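# Push the microwave door shut until it latches

## Task

Swing the microwave door closed far enough that its latch catches, then leave the robot with nothing touching the door.

## Robot and tools

Robot: two arms, left_arm and right_arm, each with a parallel two-finger gripper and a wrist camera. left_arm's base is near scene (-0.023, +0.320, +0.034) m and right_arm's near (-0.030, -0.348, +0.015) m, both facing +x with almost no yaw. A two-camera stand sits behind the arms.

Frames: the scene frame has its origin at table height midway between the nominal bases, +z up, +x out over the table, and +y toward left_arm. Arm names do not match image left and right. Every hand pose, target and velocity in a result, and every pose you send, is in that arm's own base frame. Fixed cameras and the table use the scene frame. A gripper's fingers point along its +z axis and open and close along its y axis. end_effector_position is the point between the finger pads, just behind the fingertips. Printed positions may be a few cm off, more at long reach.

Row format, shared by execute_actions and move: one list of 16 plain numbers covering both arms, even when only one moves. Numbers 1-8 are left_arm: x, y, z (metres), qw, qx, qy, qz (unit quaternion, w first), opening. Numbers 9-16 are the same eight for right_arm. Position and quaternion are an absolute goal pose for that gripper in its own base frame, not an offset. Opening runs from -1 (closed, 0 mm gap) to +1 (open, about 87 mm); 0 gives about 43 mm, +0.5 about 69 mm, -0.5 about 18 mm. An arm meant to stay put should get its last reported pose and current opening repeated every call. Reuse your own commanded quaternion rather than the drifted measured one to keep orientation steady.

execute_actions(actions, cameras): actions is a list of up to 15 actions. Each action is a list of up to 15 rows, one per 1/30 s step; a short action repeats its final row until 15 steps have passed. Each target must lie within 0.6 m of that gripper's position at the action's start, along each gripper axis, or the action is rejected for both arms. If the first action breaks this against the last reported state, or anything is malformed, the whole call is rejected. An empty actions list just reports state and images. cameras picks views by name: cam_head_left, cam_head_right, cam_high, cam_low, cam_left_wrist, cam_right_wrist; omit, null or ["all"] for all, [] for none. An unknown name invalidates the call.

move(target, speed, blend, opening_speed, blocking, cameras): drives each gripper in a straight line from its current Hand target to the given row, or through a list of up to 15 rows, with no 0.6 m limit. speed is the path top speed in m/s (0.002 to 2.9, default 0.25); rotation is capped at twice that value in rad/s. Give one number, or one per target. blend (m) rounds corners between listed targets. opening_speed (per second on the -1..+1 scale, at least 0.2) ramps finger motion. blocking=false returns after about 0.5 s while motion continues; a new move takes over from the current point. Paths do not avoid obstacles or the other arm, and grippers lag and overshoot more when fast or fully stretched. Do not route a path close to an arm's own base, because the shoulder posture can flip; go around it. Each move is capped at 10 s. The extra move: line reports the ending (done, off_target, moving, held, fault) and limits (paced = pose was clipped, held = steps withheld). done means within 10 mm and 2 degrees; neither done nor off_target tells you about contact.

wait(seconds 0-10): lets time pass with each arm holding its last command; ends early if a running move finishes. stop(): brakes a running move. zoom_image(camera, region=[x0,y0,x1,y1]) gives a close-up of the latest image; each side is at most 504 px, origin top-left, and images are 672x504. read_manual(section) returns only licence text. finished_scene(scene) ends the current scene for good, with scene set to its number; call it only once the door is latched and both arms are clear.

Controller behaviour: commanded orientation is clipped to within 40 degrees of the measured one at each step, and position is favoured over orientation. One action may stop short, so check Hand target and Tool commands and send the rest next. Friction and gravity leave grippers low, short or tilted, and small moves may not happen or may go sideways. Check pose after each move and correct any tilt. grip_measured reports finger position on the command scale.

Results list positions, quaternions, joint positions, velocities and torques. Torque readings include gravity and offsets, and joints 1-3 wrap at ±28 N m. Some results also give per-step positions and camera images.

Avoid: fast contact with the door or microwave (slams and hits fail or cost the scene), hard pushes, pushing anything out of the work area, and any contact between the arms or with the other arm's fingers. A wrist camera cable resting on the door counts as touching it, so retract fully at the end. Do not keep an arm stretched out or pushing into something it cannot reach: motors heat up, a MOTOR HOT line warns at 75 °C, and at 90 °C that arm folds up and stops working for the scene. Approach the door slowly, push near its free edge, move it through its arc to latch, then back away.

Each tool is called as a command line: name --argument value for each argument, lists and objects as JSON in quotes; but a table of rows of numbers goes row by row, as --pt "numbers of a row", without its own name.

## Session

execute_actions --actions '[]'

Scene clock: 0.00 s.
left_arm: end_effector_position=(+0.3752, -0.1097, +0.2328) grip_measured=+1.000 end_effector_quat_wxyz=(+0.508, -0.078, +0.849, -0.122) | right_arm: end_effector_position=(+0.3506, +0.0858, +0.3046) grip_measured=+0.981 end_effector_quat_wxyz=(+0.559, -0.163, +0.813, +0.017)
Joint positions: left_arm=[-0.309 1.242 1.074 -0.309 -0.147 -0.403 1] | right_arm=[0.28 1.131 1.23 -0.484 0.047 -0.148 0.991]
Joint velocities: within noise
Joint torques (N m): no reading
Motor temperatures (°C): left_arm=[23 25 30 28 23 23 23] | right_arm=[27 28 27 26 23 22 23]
Heat: left arm: 30 °C; right arm: 28 °C.
Hand target: left_arm +0.3755, -0.1097, +0.2377; +0.512, -0.078, +0.846, -0.124 | right_arm +0.3515, +0.0861, +0.3146; +0.571, -0.161, +0.805, +0.019
Tool commands: left_gripper/opening=+1.0 right_gripper/opening=+1.0

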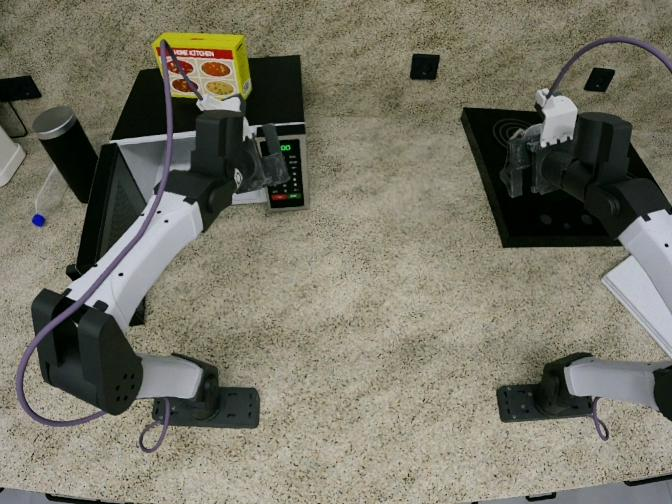

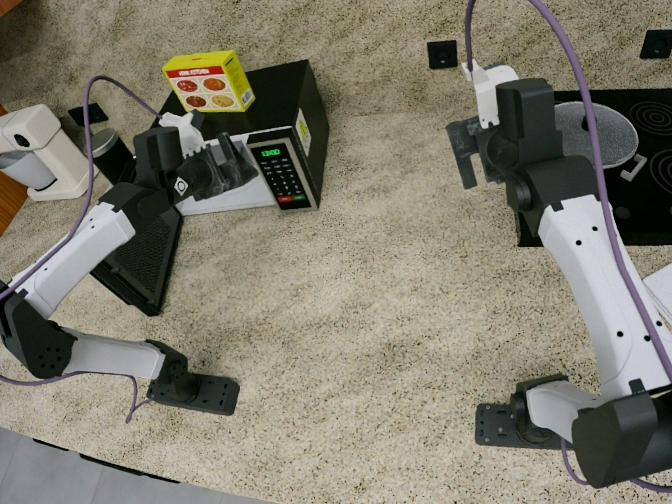

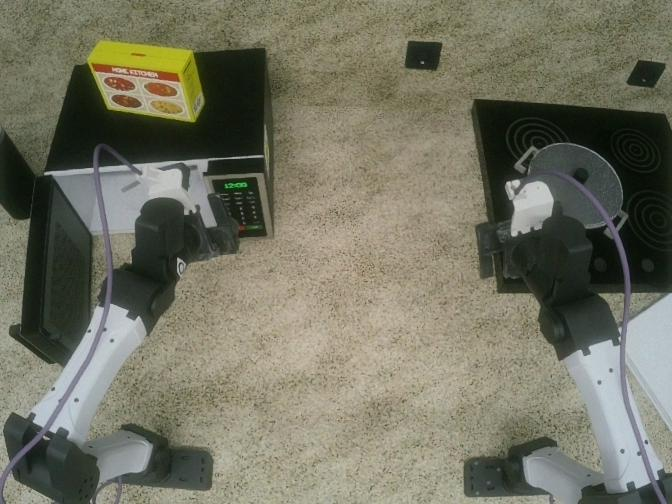

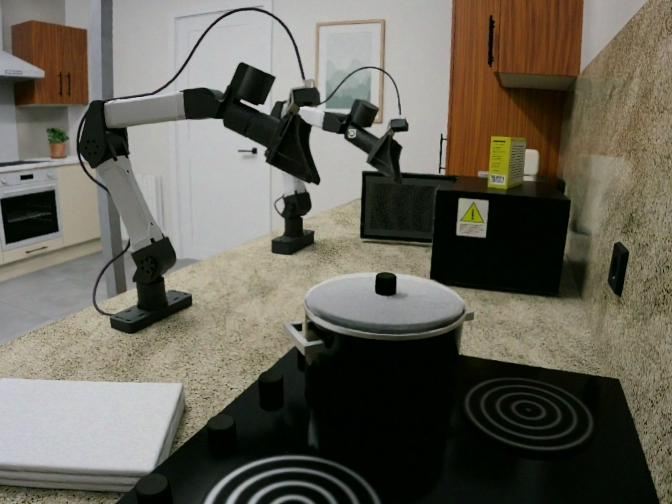

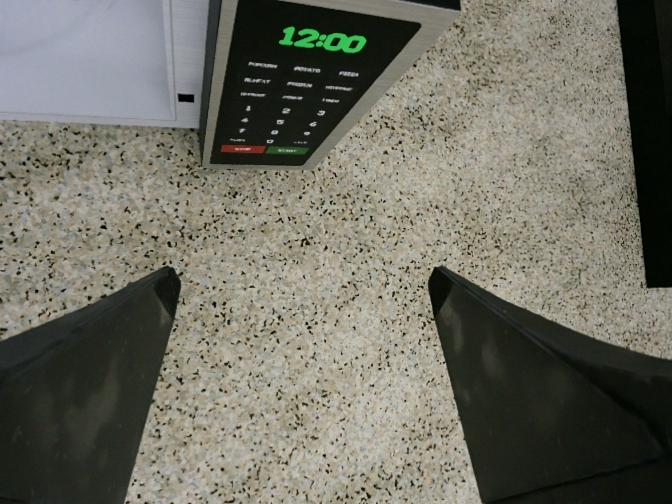

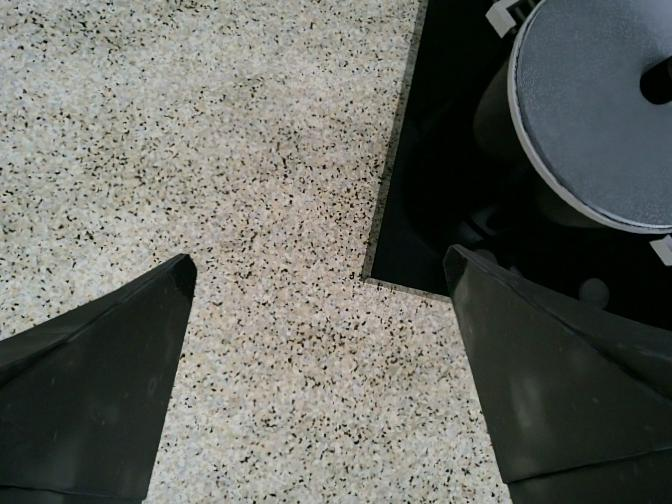

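move --target '[0.22,0.0,0.34,0.512,0,0.859,0,-1,0.3515,0.0861,0.3146,0.571,-0.161,0.805,0.019,1]' --speed 0.4

zoom_image --camera "cam_head_left" --region '[0, 50, 336, 420]'

zoom_image --camera "cam_low" --region '[250, 80, 600, 320]'

Scene clock: 16.57 s.
left_arm: end_effector_position=(+0.2225, -0.0007, +0.3362) grip_measured=-0.990 end_effector_quat_wxyz=(+0.511, -0.003, +0.860, -0.001) | right_arm: end_effector_position=(+0.3506, +0.0858, +0.3046) grip_measured=+0.981 end_effector_quat_wxyz=(+0.559, -0.163, +0.813, +0.017)
Joint positions: left_arm=[-0.01 0.853 1.406 -1.052 -0.011 -0.012 0.005] | right_arm=[0.28 1.131 1.23 -0.484 0.047 -0.148 0.991]
Joint velocities: within noise
Joint torques (N m): left_arm=[1.2 -0.02 8.25 1.8 0.12 0.2] | right_arm=[-0.01 -3.22 7.53 2.19 -0.02 -0.03]
Motor temperatures (°C): left_arm=[23 26 31 31 23 23 23] | right_arm=[27 28 29 31 23 22 23]
Heat: left arm: 31 °C; right arm: 31 °C.
Hand target: left_arm +0.2200, +0.0000, +0.3400; +0.512, +0.000, +0.859, +0.000 | right_arm +0.3513, +0.0861, +0.3146; +0.571, -0.161, +0.805, +0.019
Off the commanded pose: left_arm 0.005 m, 0 deg | right_arm 0.010 m, 2 deg.
move: done

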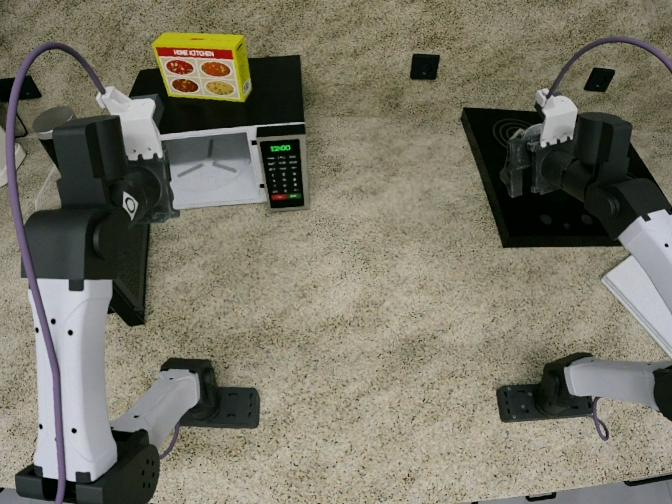

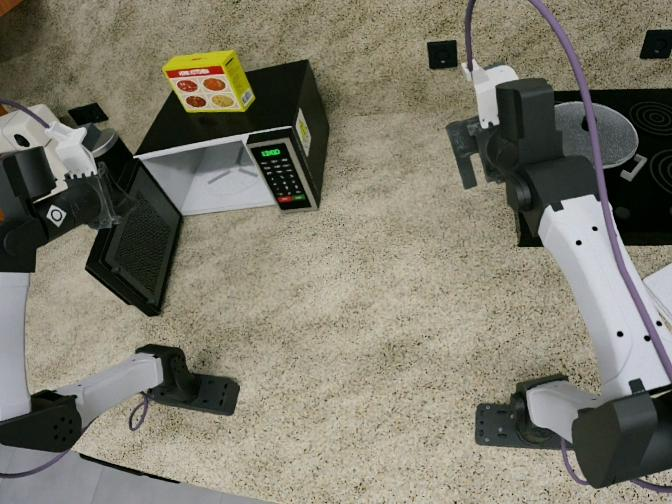

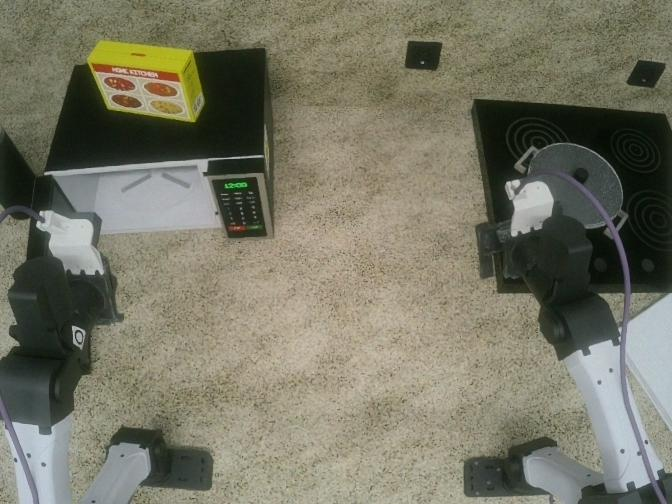

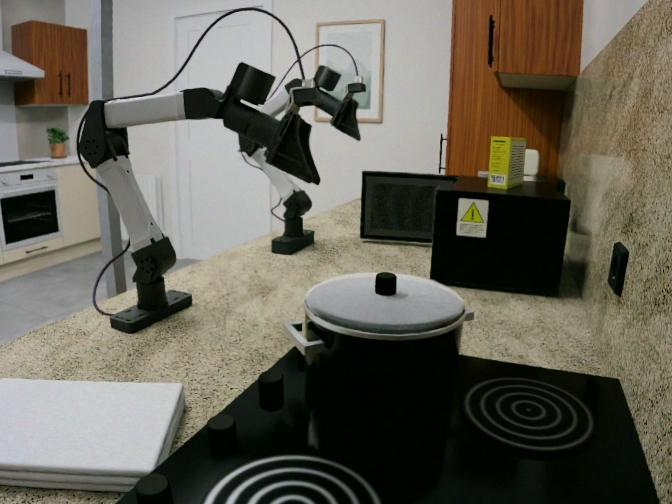

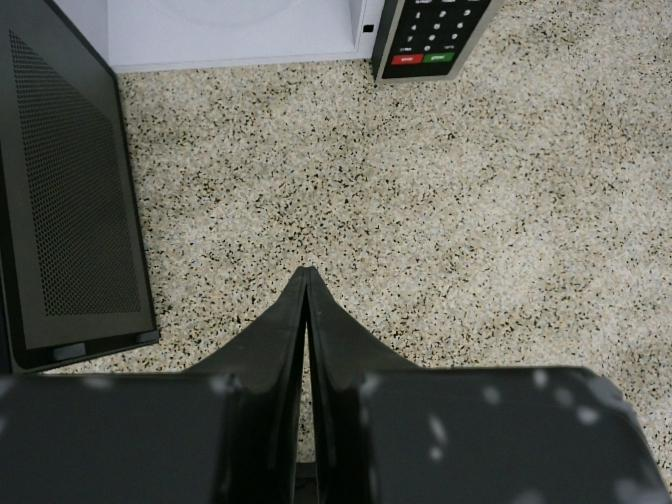

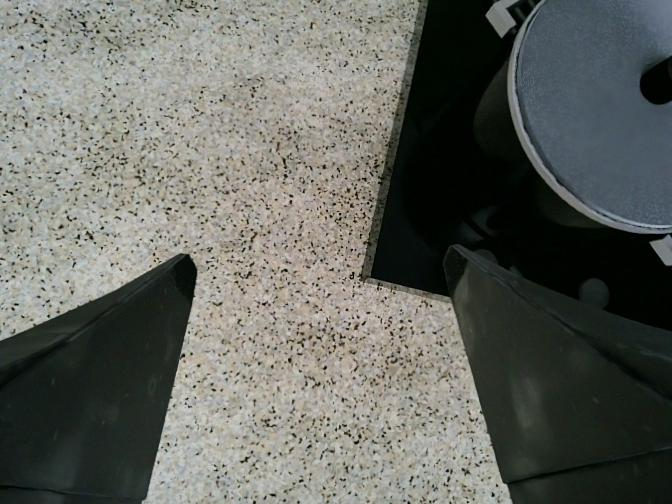

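Scaled by 1.362.

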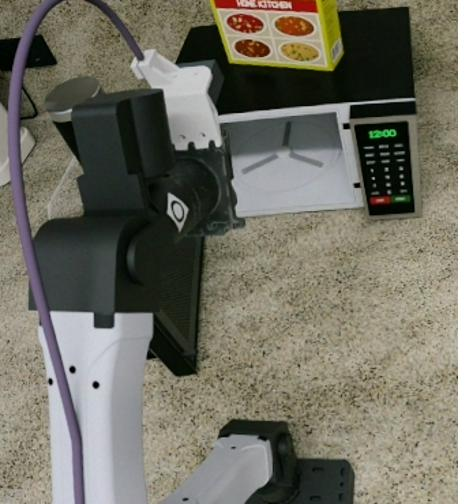

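Scaled by 1.440.

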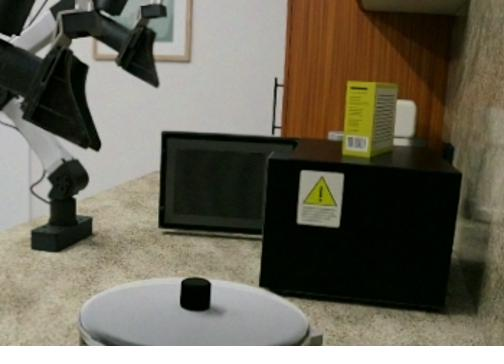

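move --target '[0.16,0.28,0.3,0.116,-0.458,0.879,0.06,-1,0.3515,0.0861,0.3146,0.571,-0.161,0.805,0.019,1]' --speed 0.4

Scene clock: 40.97 s.
left_arm: end_effector_position=(+0.1624, +0.2790, +0.2945) grip_measured=-0.990 end_effector_quat_wxyz=(+0.200, -0.443, +0.867, +0.109) | right_arm: end_effector_position=(+0.3506, +0.0858, +0.3046) grip_measured=+0.981 end_effector_quat_wxyz=(+0.559, -0.163, +0.813, +0.017)
Joint positions: left_arm=[1.05 1.707 2.162 -1.567 0.034 0.096 0.005] | right_arm=[0.28 1.131 1.23 -0.484 0.047 -0.148 0.991]
Joint velocities: within noise
Joint torques (N m): left_arm=[0.76 -6.79 8.79 1.15 -0.01 -0.02] | right_arm=[-0.09 -3.44 7.45 2.14 -0.09 -0.01]
Motor temperatures (°C): left_arm=[23 25 34 31 23 22 23] | right_arm=[27 29 31 34 23 22 23]
Heat: left arm: 34 °C; right arm: 34 °C.
Hand target: left_arm +0.1601, +0.2799, +0.2993; +0.202, -0.450, +0.862, +0.115 | right_arm +0.3513, +0.0861, +0.3146; +0.571, -0.161, +0.805, +0.019
Off the commanded pose: left_arm 0.006 m, 11 deg | right_arm 0.010 m, 2 deg.
joint sent to its limit (left arm) — joint 4 (wrist pitch), lower limit. The joint targets are off in orientation, not in position.
move: off_target (left_arm)

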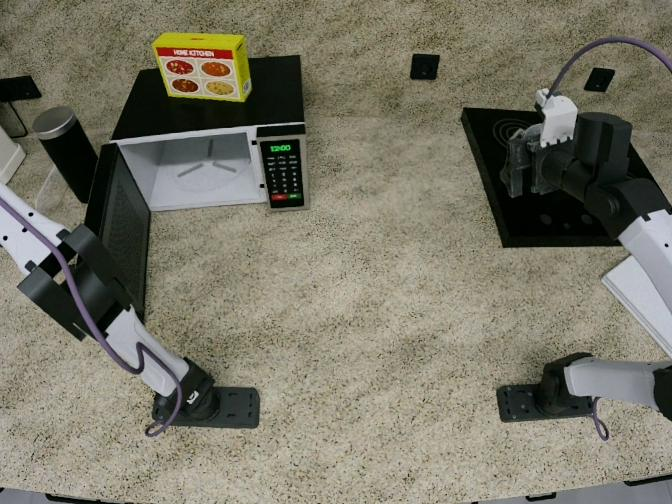

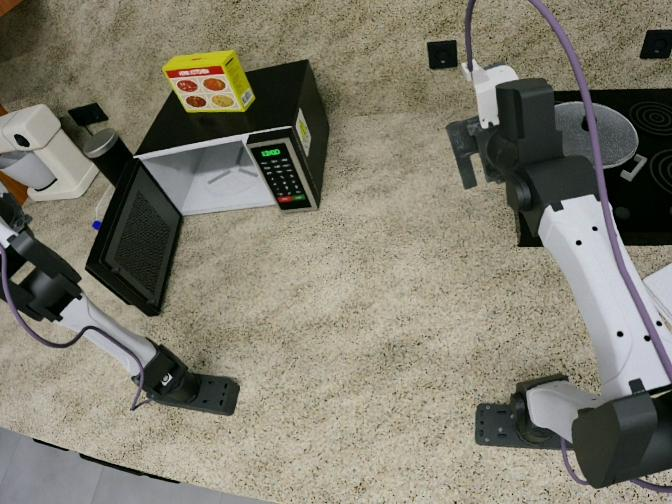

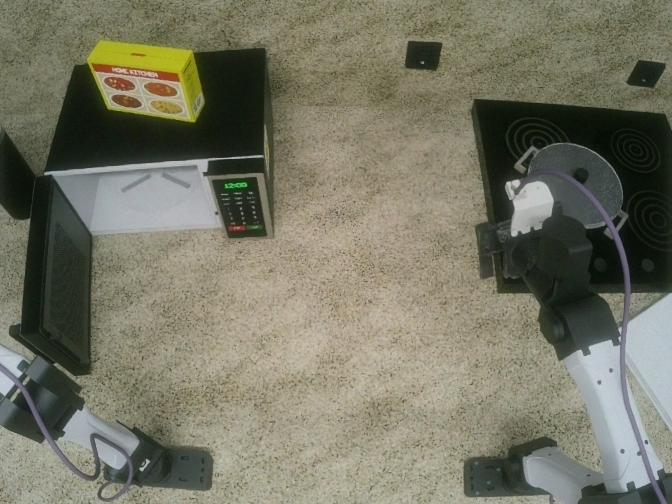

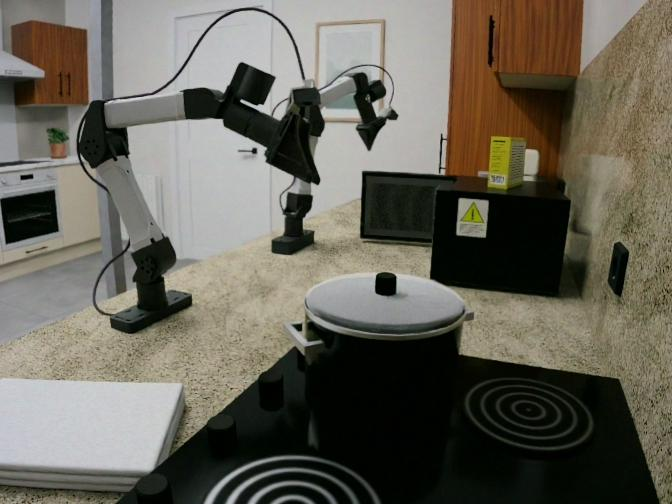

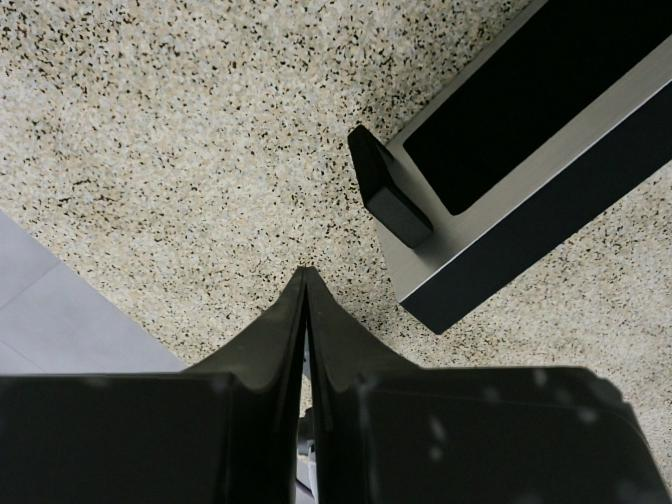

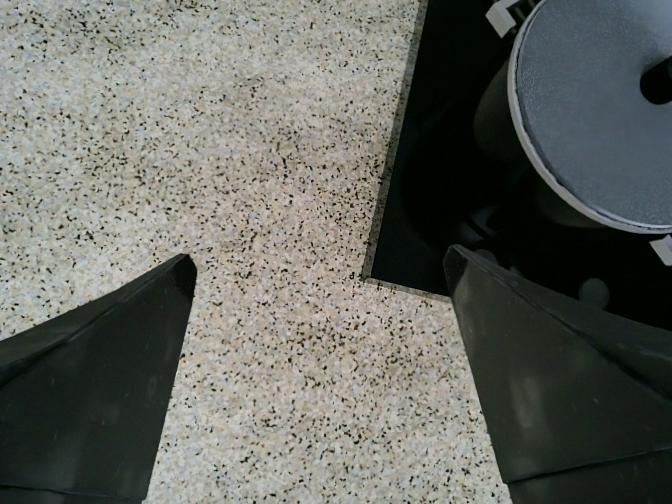

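move --pt "0.19 0.31 0.24 0.194 -0.435 0.874 0.0965 -1 0.3515 0.0861 0.3146 0.571 -0.161 0.805 0.019 1" --pt "0.21 0.28 0.09 0.194 -0.435 0.874 0.0965 -1 0.3515 0.0861 0.3146 0.571 -0.161 0.805 0.019 1" --speed 0.3 --blend 0.03

Scene clock: 48.73 s.
left_arm: end_effector_position=(+0.2094, +0.2809, +0.0874) grip_measured=-0.990 end_effector_quat_wxyz=(+0.186, -0.434, +0.877, +0.089) | right_arm: end_effector_position=(+0.3506, +0.0858, +0.3046) grip_measured=+0.981 end_effector_quat_wxyz=(+0.559, -0.163, +0.813, +0.017)
Joint positions: left_arm=[0.934 1.644 1.228 -0.739 0.012 0.014 0.005] | right_arm=[0.28 1.131 1.23 -0.484 0.047 -0.148 0.991]
Joint velocities: within noise
Joint torques (N m): left_arm=[-0.23 -9.58 6.28 1.38 -0.04 -0.01] | right_arm=[0.02 -3.43 7.36 2.14 -0.02 0.01]
Motor temperatures (°C): left_arm=[23 26 34 30 23 22 23] | right_arm=[27 29 31 34 23 22 23]
Heat: left arm: 34 °C; right arm: 34 °C.
Hand target: left_arm +0.2100, +0.2800, +0.0900; +0.194, -0.435, +0.874, +0.096 | right_arm +0.3513, +0.0861, +0.3146; +0.571, -0.161, +0.805, +0.019
Off the commanded pose: left_arm 0.003 m, 1 deg | right_arm 0.010 m, 2 deg.
move: done

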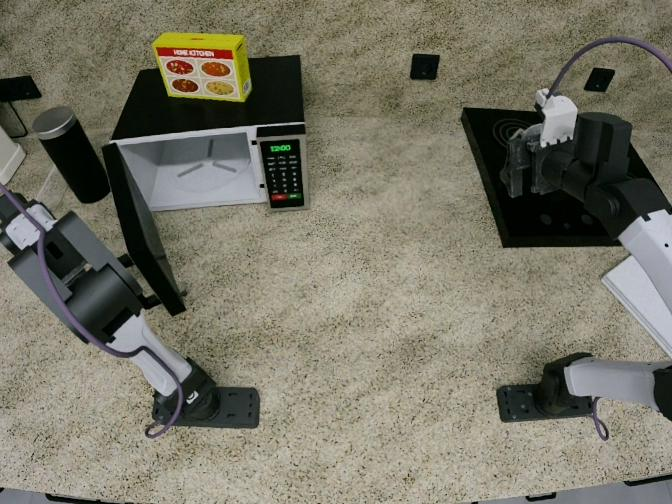

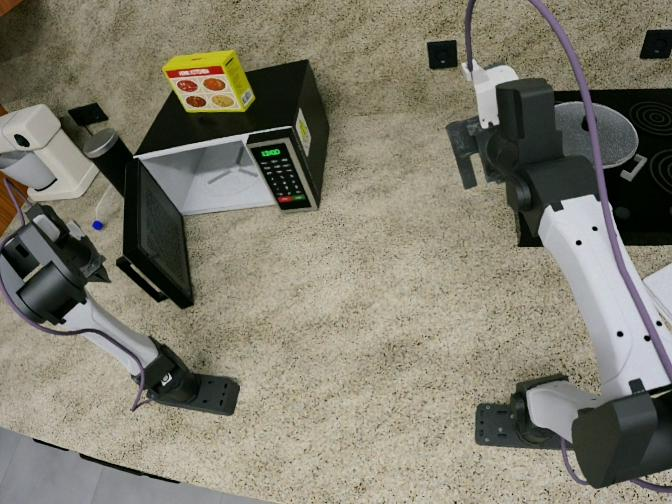

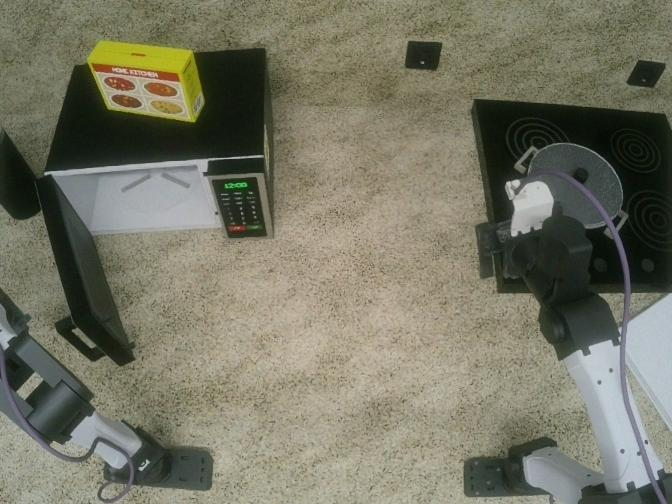

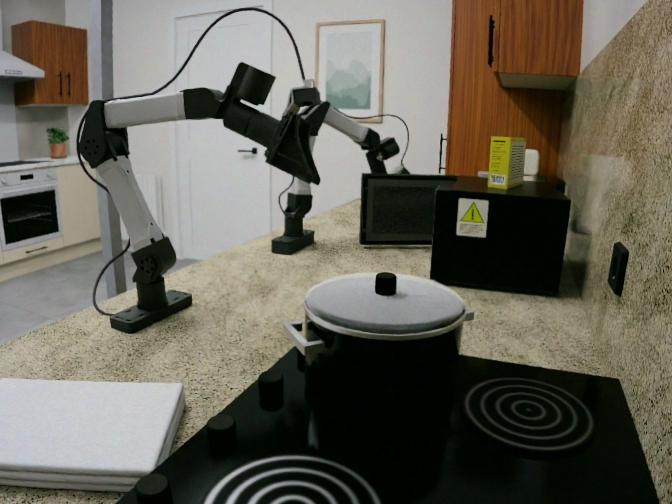

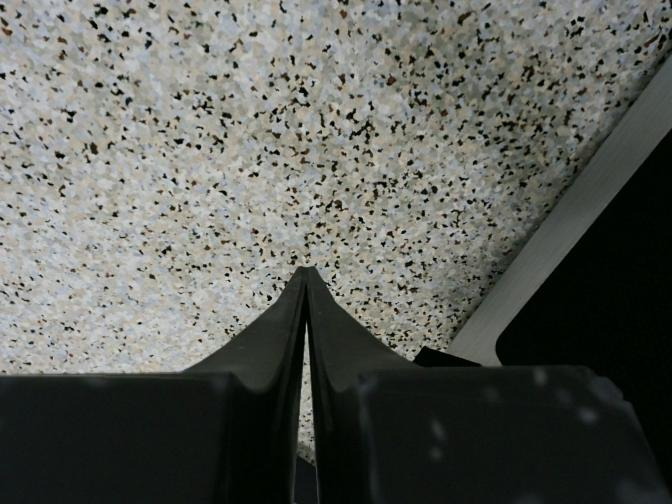

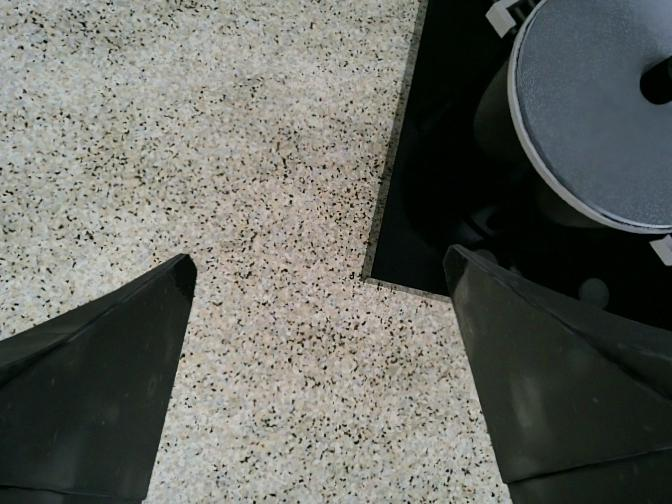

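move --pt "0.215 0.2 0.09 0.206 -0.294 0.931 0.065 -1 0.3515 0.0861 0.3146 0.571 -0.161 0.805 0.019 1" --pt "0.225 0.125 0.09 0.213 -0.17 0.961 0.038 -1 0.3515 0.0861 0.3146 0.571 -0.161 0.805 0.019 1" --pt "0.241 0.062 0.09 0.259 0 0.966 0 -1 0.3515 0.0861 0.3146 0.571 -0.161 0.805 0.019 1" --speed 0.15 --blend 0.02

Scene clock: 63.43 s.
left_arm: end_effector_position=(+0.2398, +0.0650, +0.0907) grip_measured=-0.990 end_effector_quat_wxyz=(+0.251, -0.011, +0.968, +0.002) | right_arm: end_effector_position=(+0.3506, +0.0858, +0.3046) grip_measured=+0.981 end_effector_quat_wxyz=(+0.559, -0.163, +0.813, +0.017)
Joint positions: left_arm=[0.324 1.166 0.821 -0.739 0.146 0.265 0.005] | right_arm=[0.28 1.131 1.23 -0.484 0.047 -0.148 0.991]
Joint velocities: within noise
Joint torques (N m): left_arm=[-0.31 -4.85 6.61 1.46 0.22 0.23] | right_arm=[-0.06 -3.54 7.41 2.15 -0.02 -0.01]
Motor temperatures (°C): left_arm=[23 29 34 30 23 22 23] | right_arm=[27 29 32 35 23 21 23]
Heat: left arm: 34 °C; right arm: 35 °C.
Hand target: left_arm +0.2409, +0.0620, +0.0900; +0.259, +0.000, +0.966, +0.000 | right_arm +0.3513, +0.0861, +0.3146; +0.571, -0.161, +0.805, +0.019
Off the commanded pose: left_arm 0.003 m, 2 deg | right_arm 0.010 m, 2 deg.
move: done

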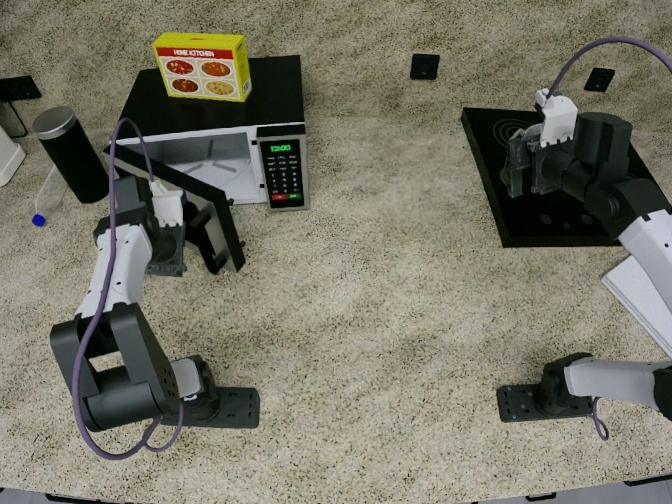

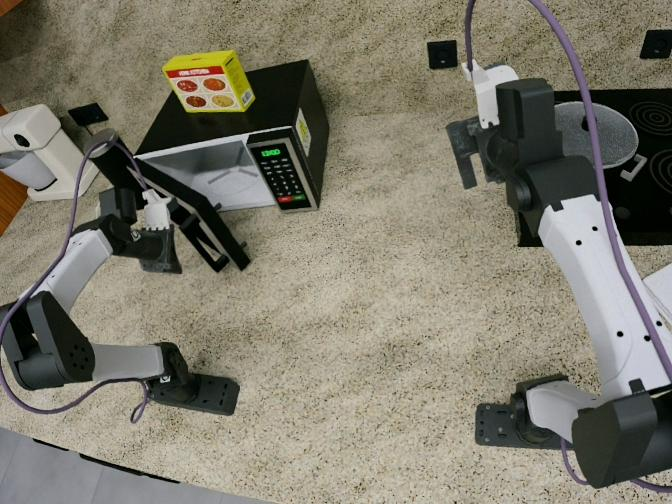

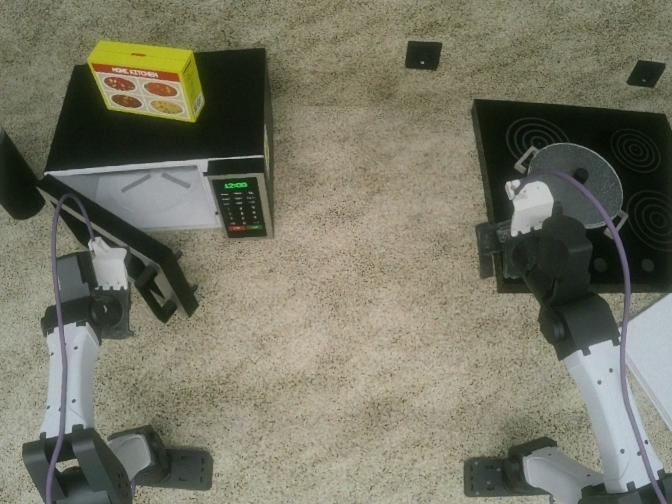

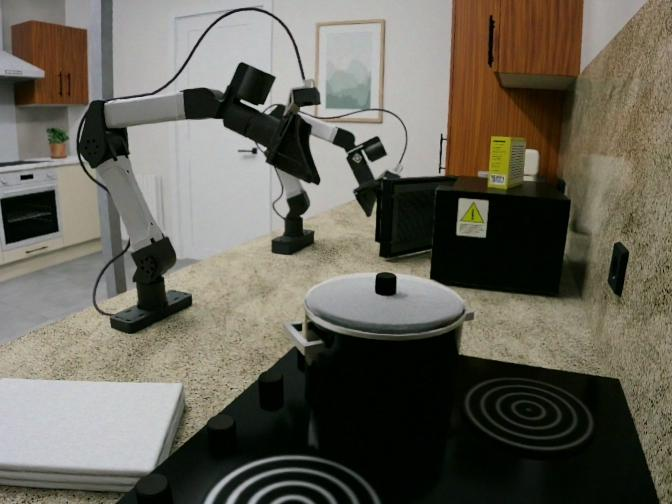

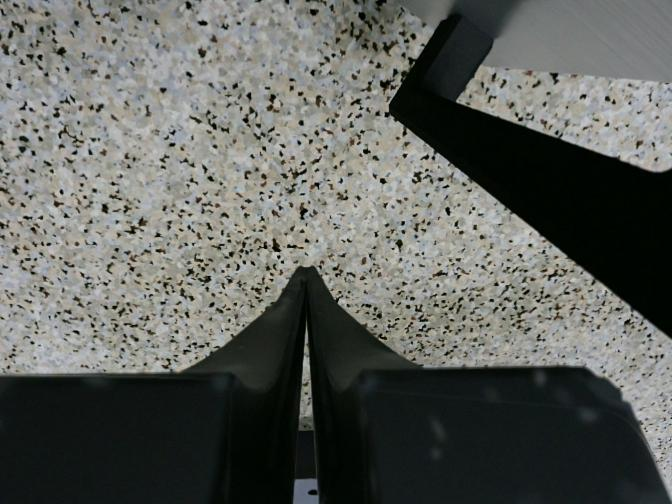

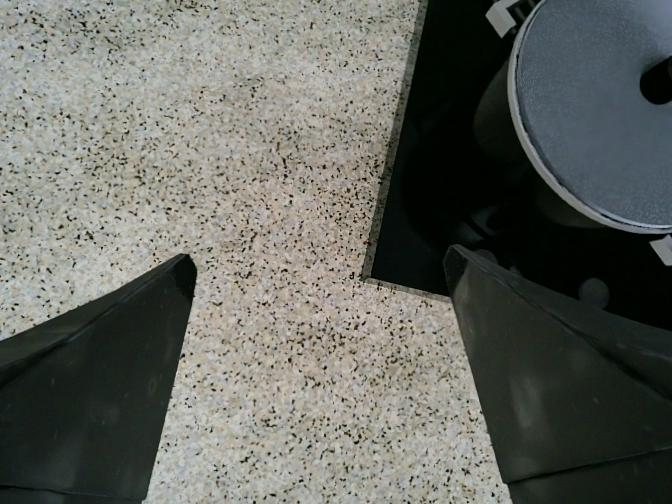

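move --pt "0.265 0.025 0.09 0.3 0 0.954 0 -1 0.3515 0.0861 0.3146 0.571 -0.161 0.805 0.019 1" --pt "0.3 -0.015 0.09 0.342 0 0.94 0 -1 0.3515 0.0861 0.3146 0.571 -0.161 0.805 0.019 1" --speed 0.12 --blend 0.01

Scene clock: 70.00 s.
left_arm: end_effector_position=(+0.3003, -0.0137, +0.0955) grip_measured=-0.990 end_effector_quat_wxyz=(+0.344, +0.003, +0.939, -0.002) | right_arm: end_effector_position=(+0.3506, +0.0858, +0.3046) grip_measured=+0.981 end_effector_quat_wxyz=(+0.559, -0.163, +0.813, +0.017)
Joint positions: left_arm=[-0.06 1.197 0.772 -0.445 -0.034 -0.042 0.005] | right_arm=[0.28 1.131 1.23 -0.484 0.047 -0.148 0.991]
Joint velocities: within noise
Joint torques (N m): left_arm=[-0.39 -3.66 6.97 1.79 -0.08 0.06] | right_arm=[-0.06 -3.64 7.56 2.15 -0.04 -0.01]
Motor temperatures (°C): left_arm=[23 28 34 30 23 22 23] | right_arm=[27 29 32 36 23 21 23]
Heat: left arm: 34 °C; right arm: 36 °C.
Hand target: left_arm +0.2999, -0.0150, +0.0901; +0.342, +0.000, +0.940, +0.000 | right_arm +0.3513, +0.0861, +0.3146; +0.571, -0.161, +0.805, +0.019
Off the commanded pose: left_arm 0.006 m, 0 deg | right_arm 0.010 m, 2 deg.
move: done

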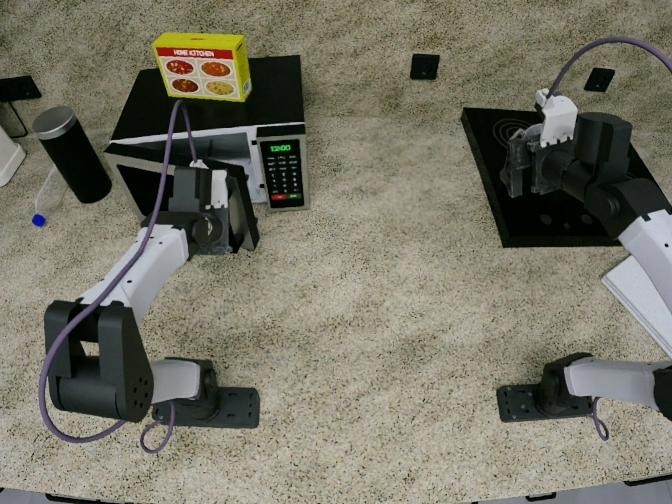

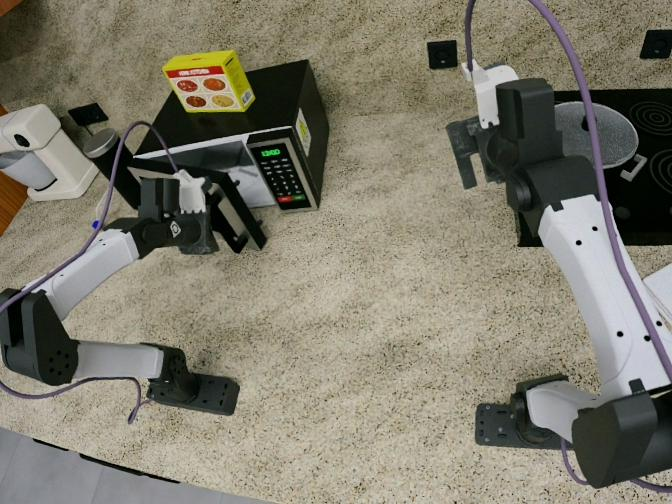

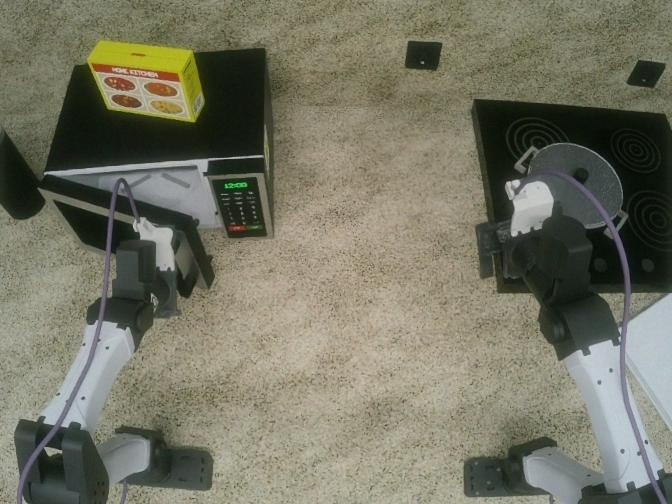

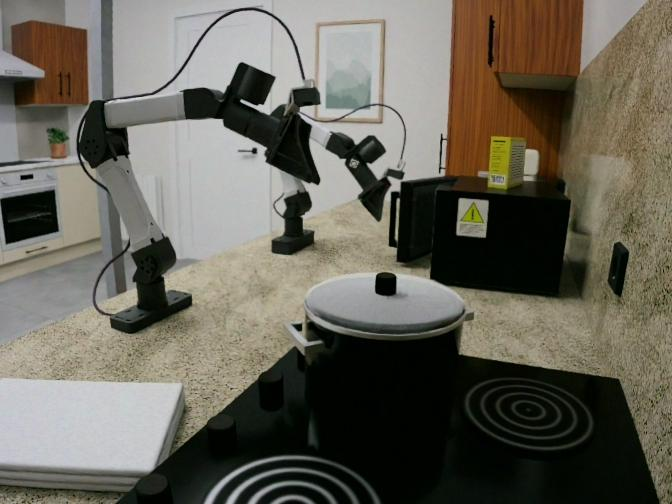

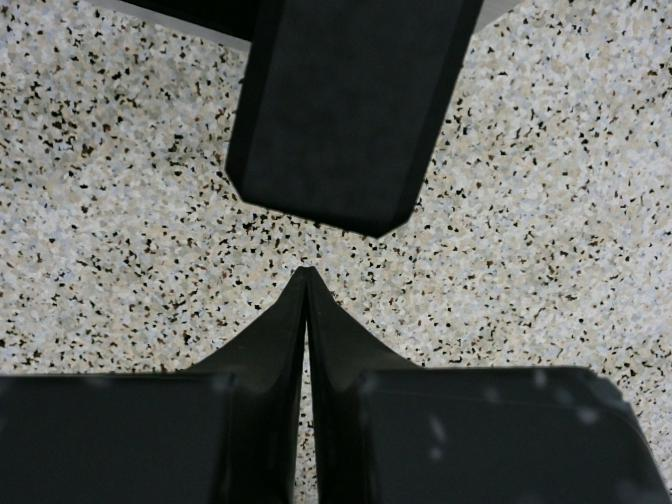

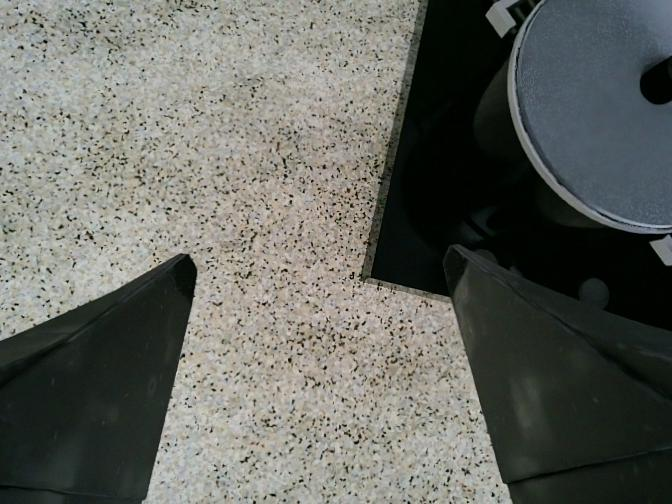

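move --target '[0.345,-0.05,0.09,0.342,0,0.94,0,-1,0.3515,0.0861,0.3146,0.571,-0.161,0.805,0.019,1]' --speed 0.1

Scene clock: 76.77 s.
left_arm: end_effector_position=(+0.3323, -0.0467, +0.0796) grip_measured=-0.990 end_effector_quat_wxyz=(+0.323, +0.005, +0.946, +0.001) | right_arm: end_effector_position=(+0.3506, +0.0858, +0.3046) grip_measured=+0.981 end_effector_quat_wxyz=(+0.559, -0.163, +0.813, +0.017)
Joint positions: left_arm=[-0.18 1.401 0.876 -0.396 -0.108 -0.133 0.005] | right_arm=[0.28 1.131 1.23 -0.484 0.047 -0.148 0.991]
Joint velocities: within noise
Joint torques (N m): left_arm=[-0.28 -5.12 11.21 1.71 -0.13 -0.03] | right_arm=[0.13 -3.48 7.36 2.14 -0.05 0.01]
Motor temperatures (°C): left_arm=[23 28 34 31 23 22 23] | right_arm=[27 29 32 36 23 21 23]
Heat: left arm: 34 °C; right arm: 36 °C.
Hand target: left_arm +0.3444, -0.0500, +0.0902; +0.342, +0.000, +0.940, +0.000 | right_arm +0.3513, +0.0861, +0.3146; +0.571, -0.161, +0.805, +0.019
Off the commanded pose: left_arm 0.017 m, 2 deg | right_arm 0.010 m, 2 deg.
move: off_target (left_arm)

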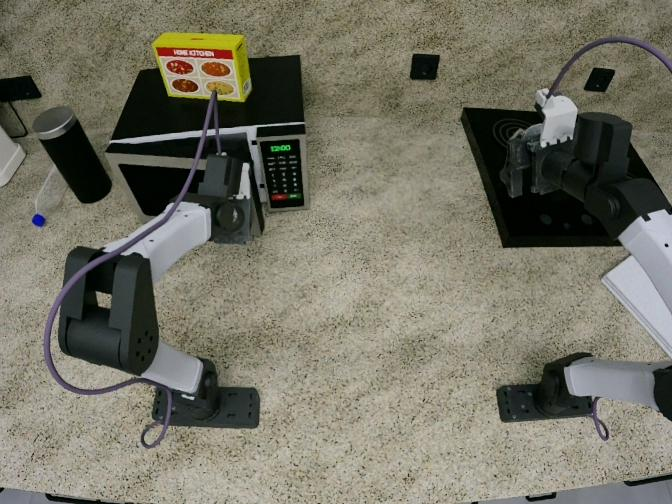

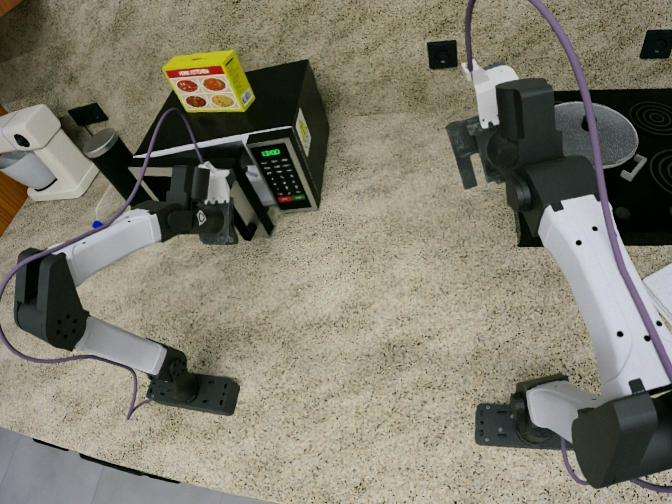

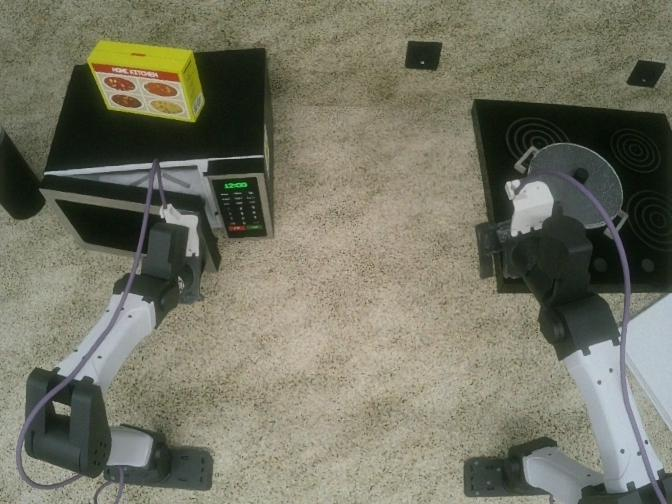

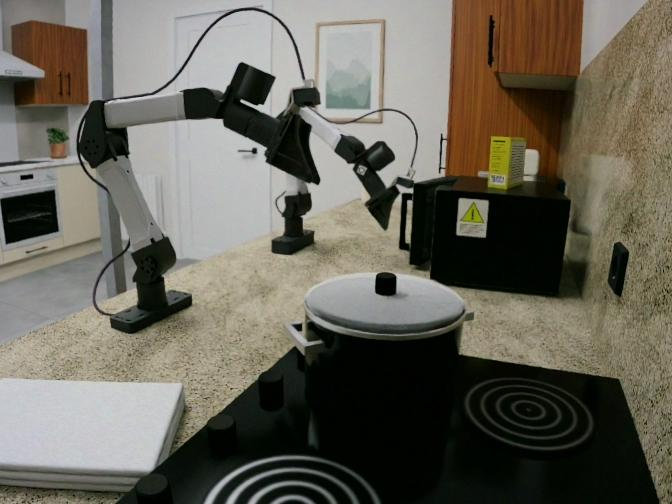

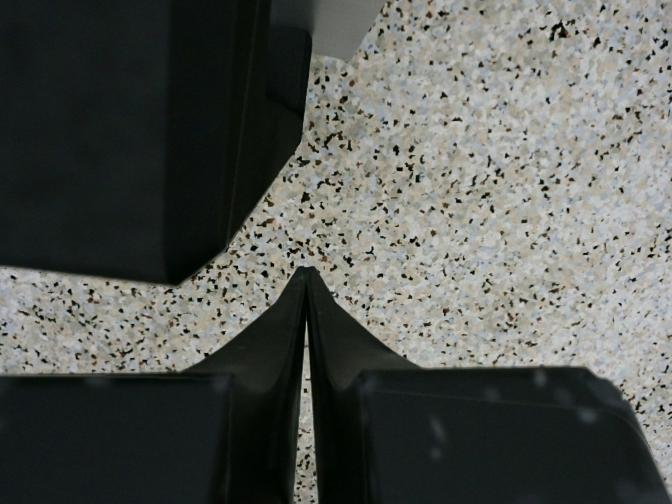

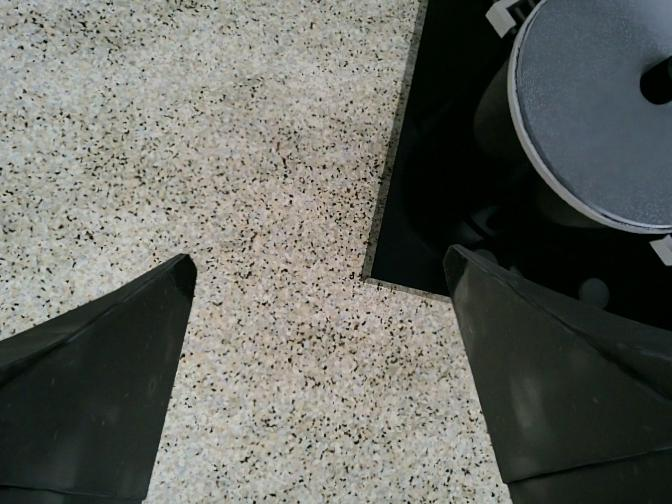

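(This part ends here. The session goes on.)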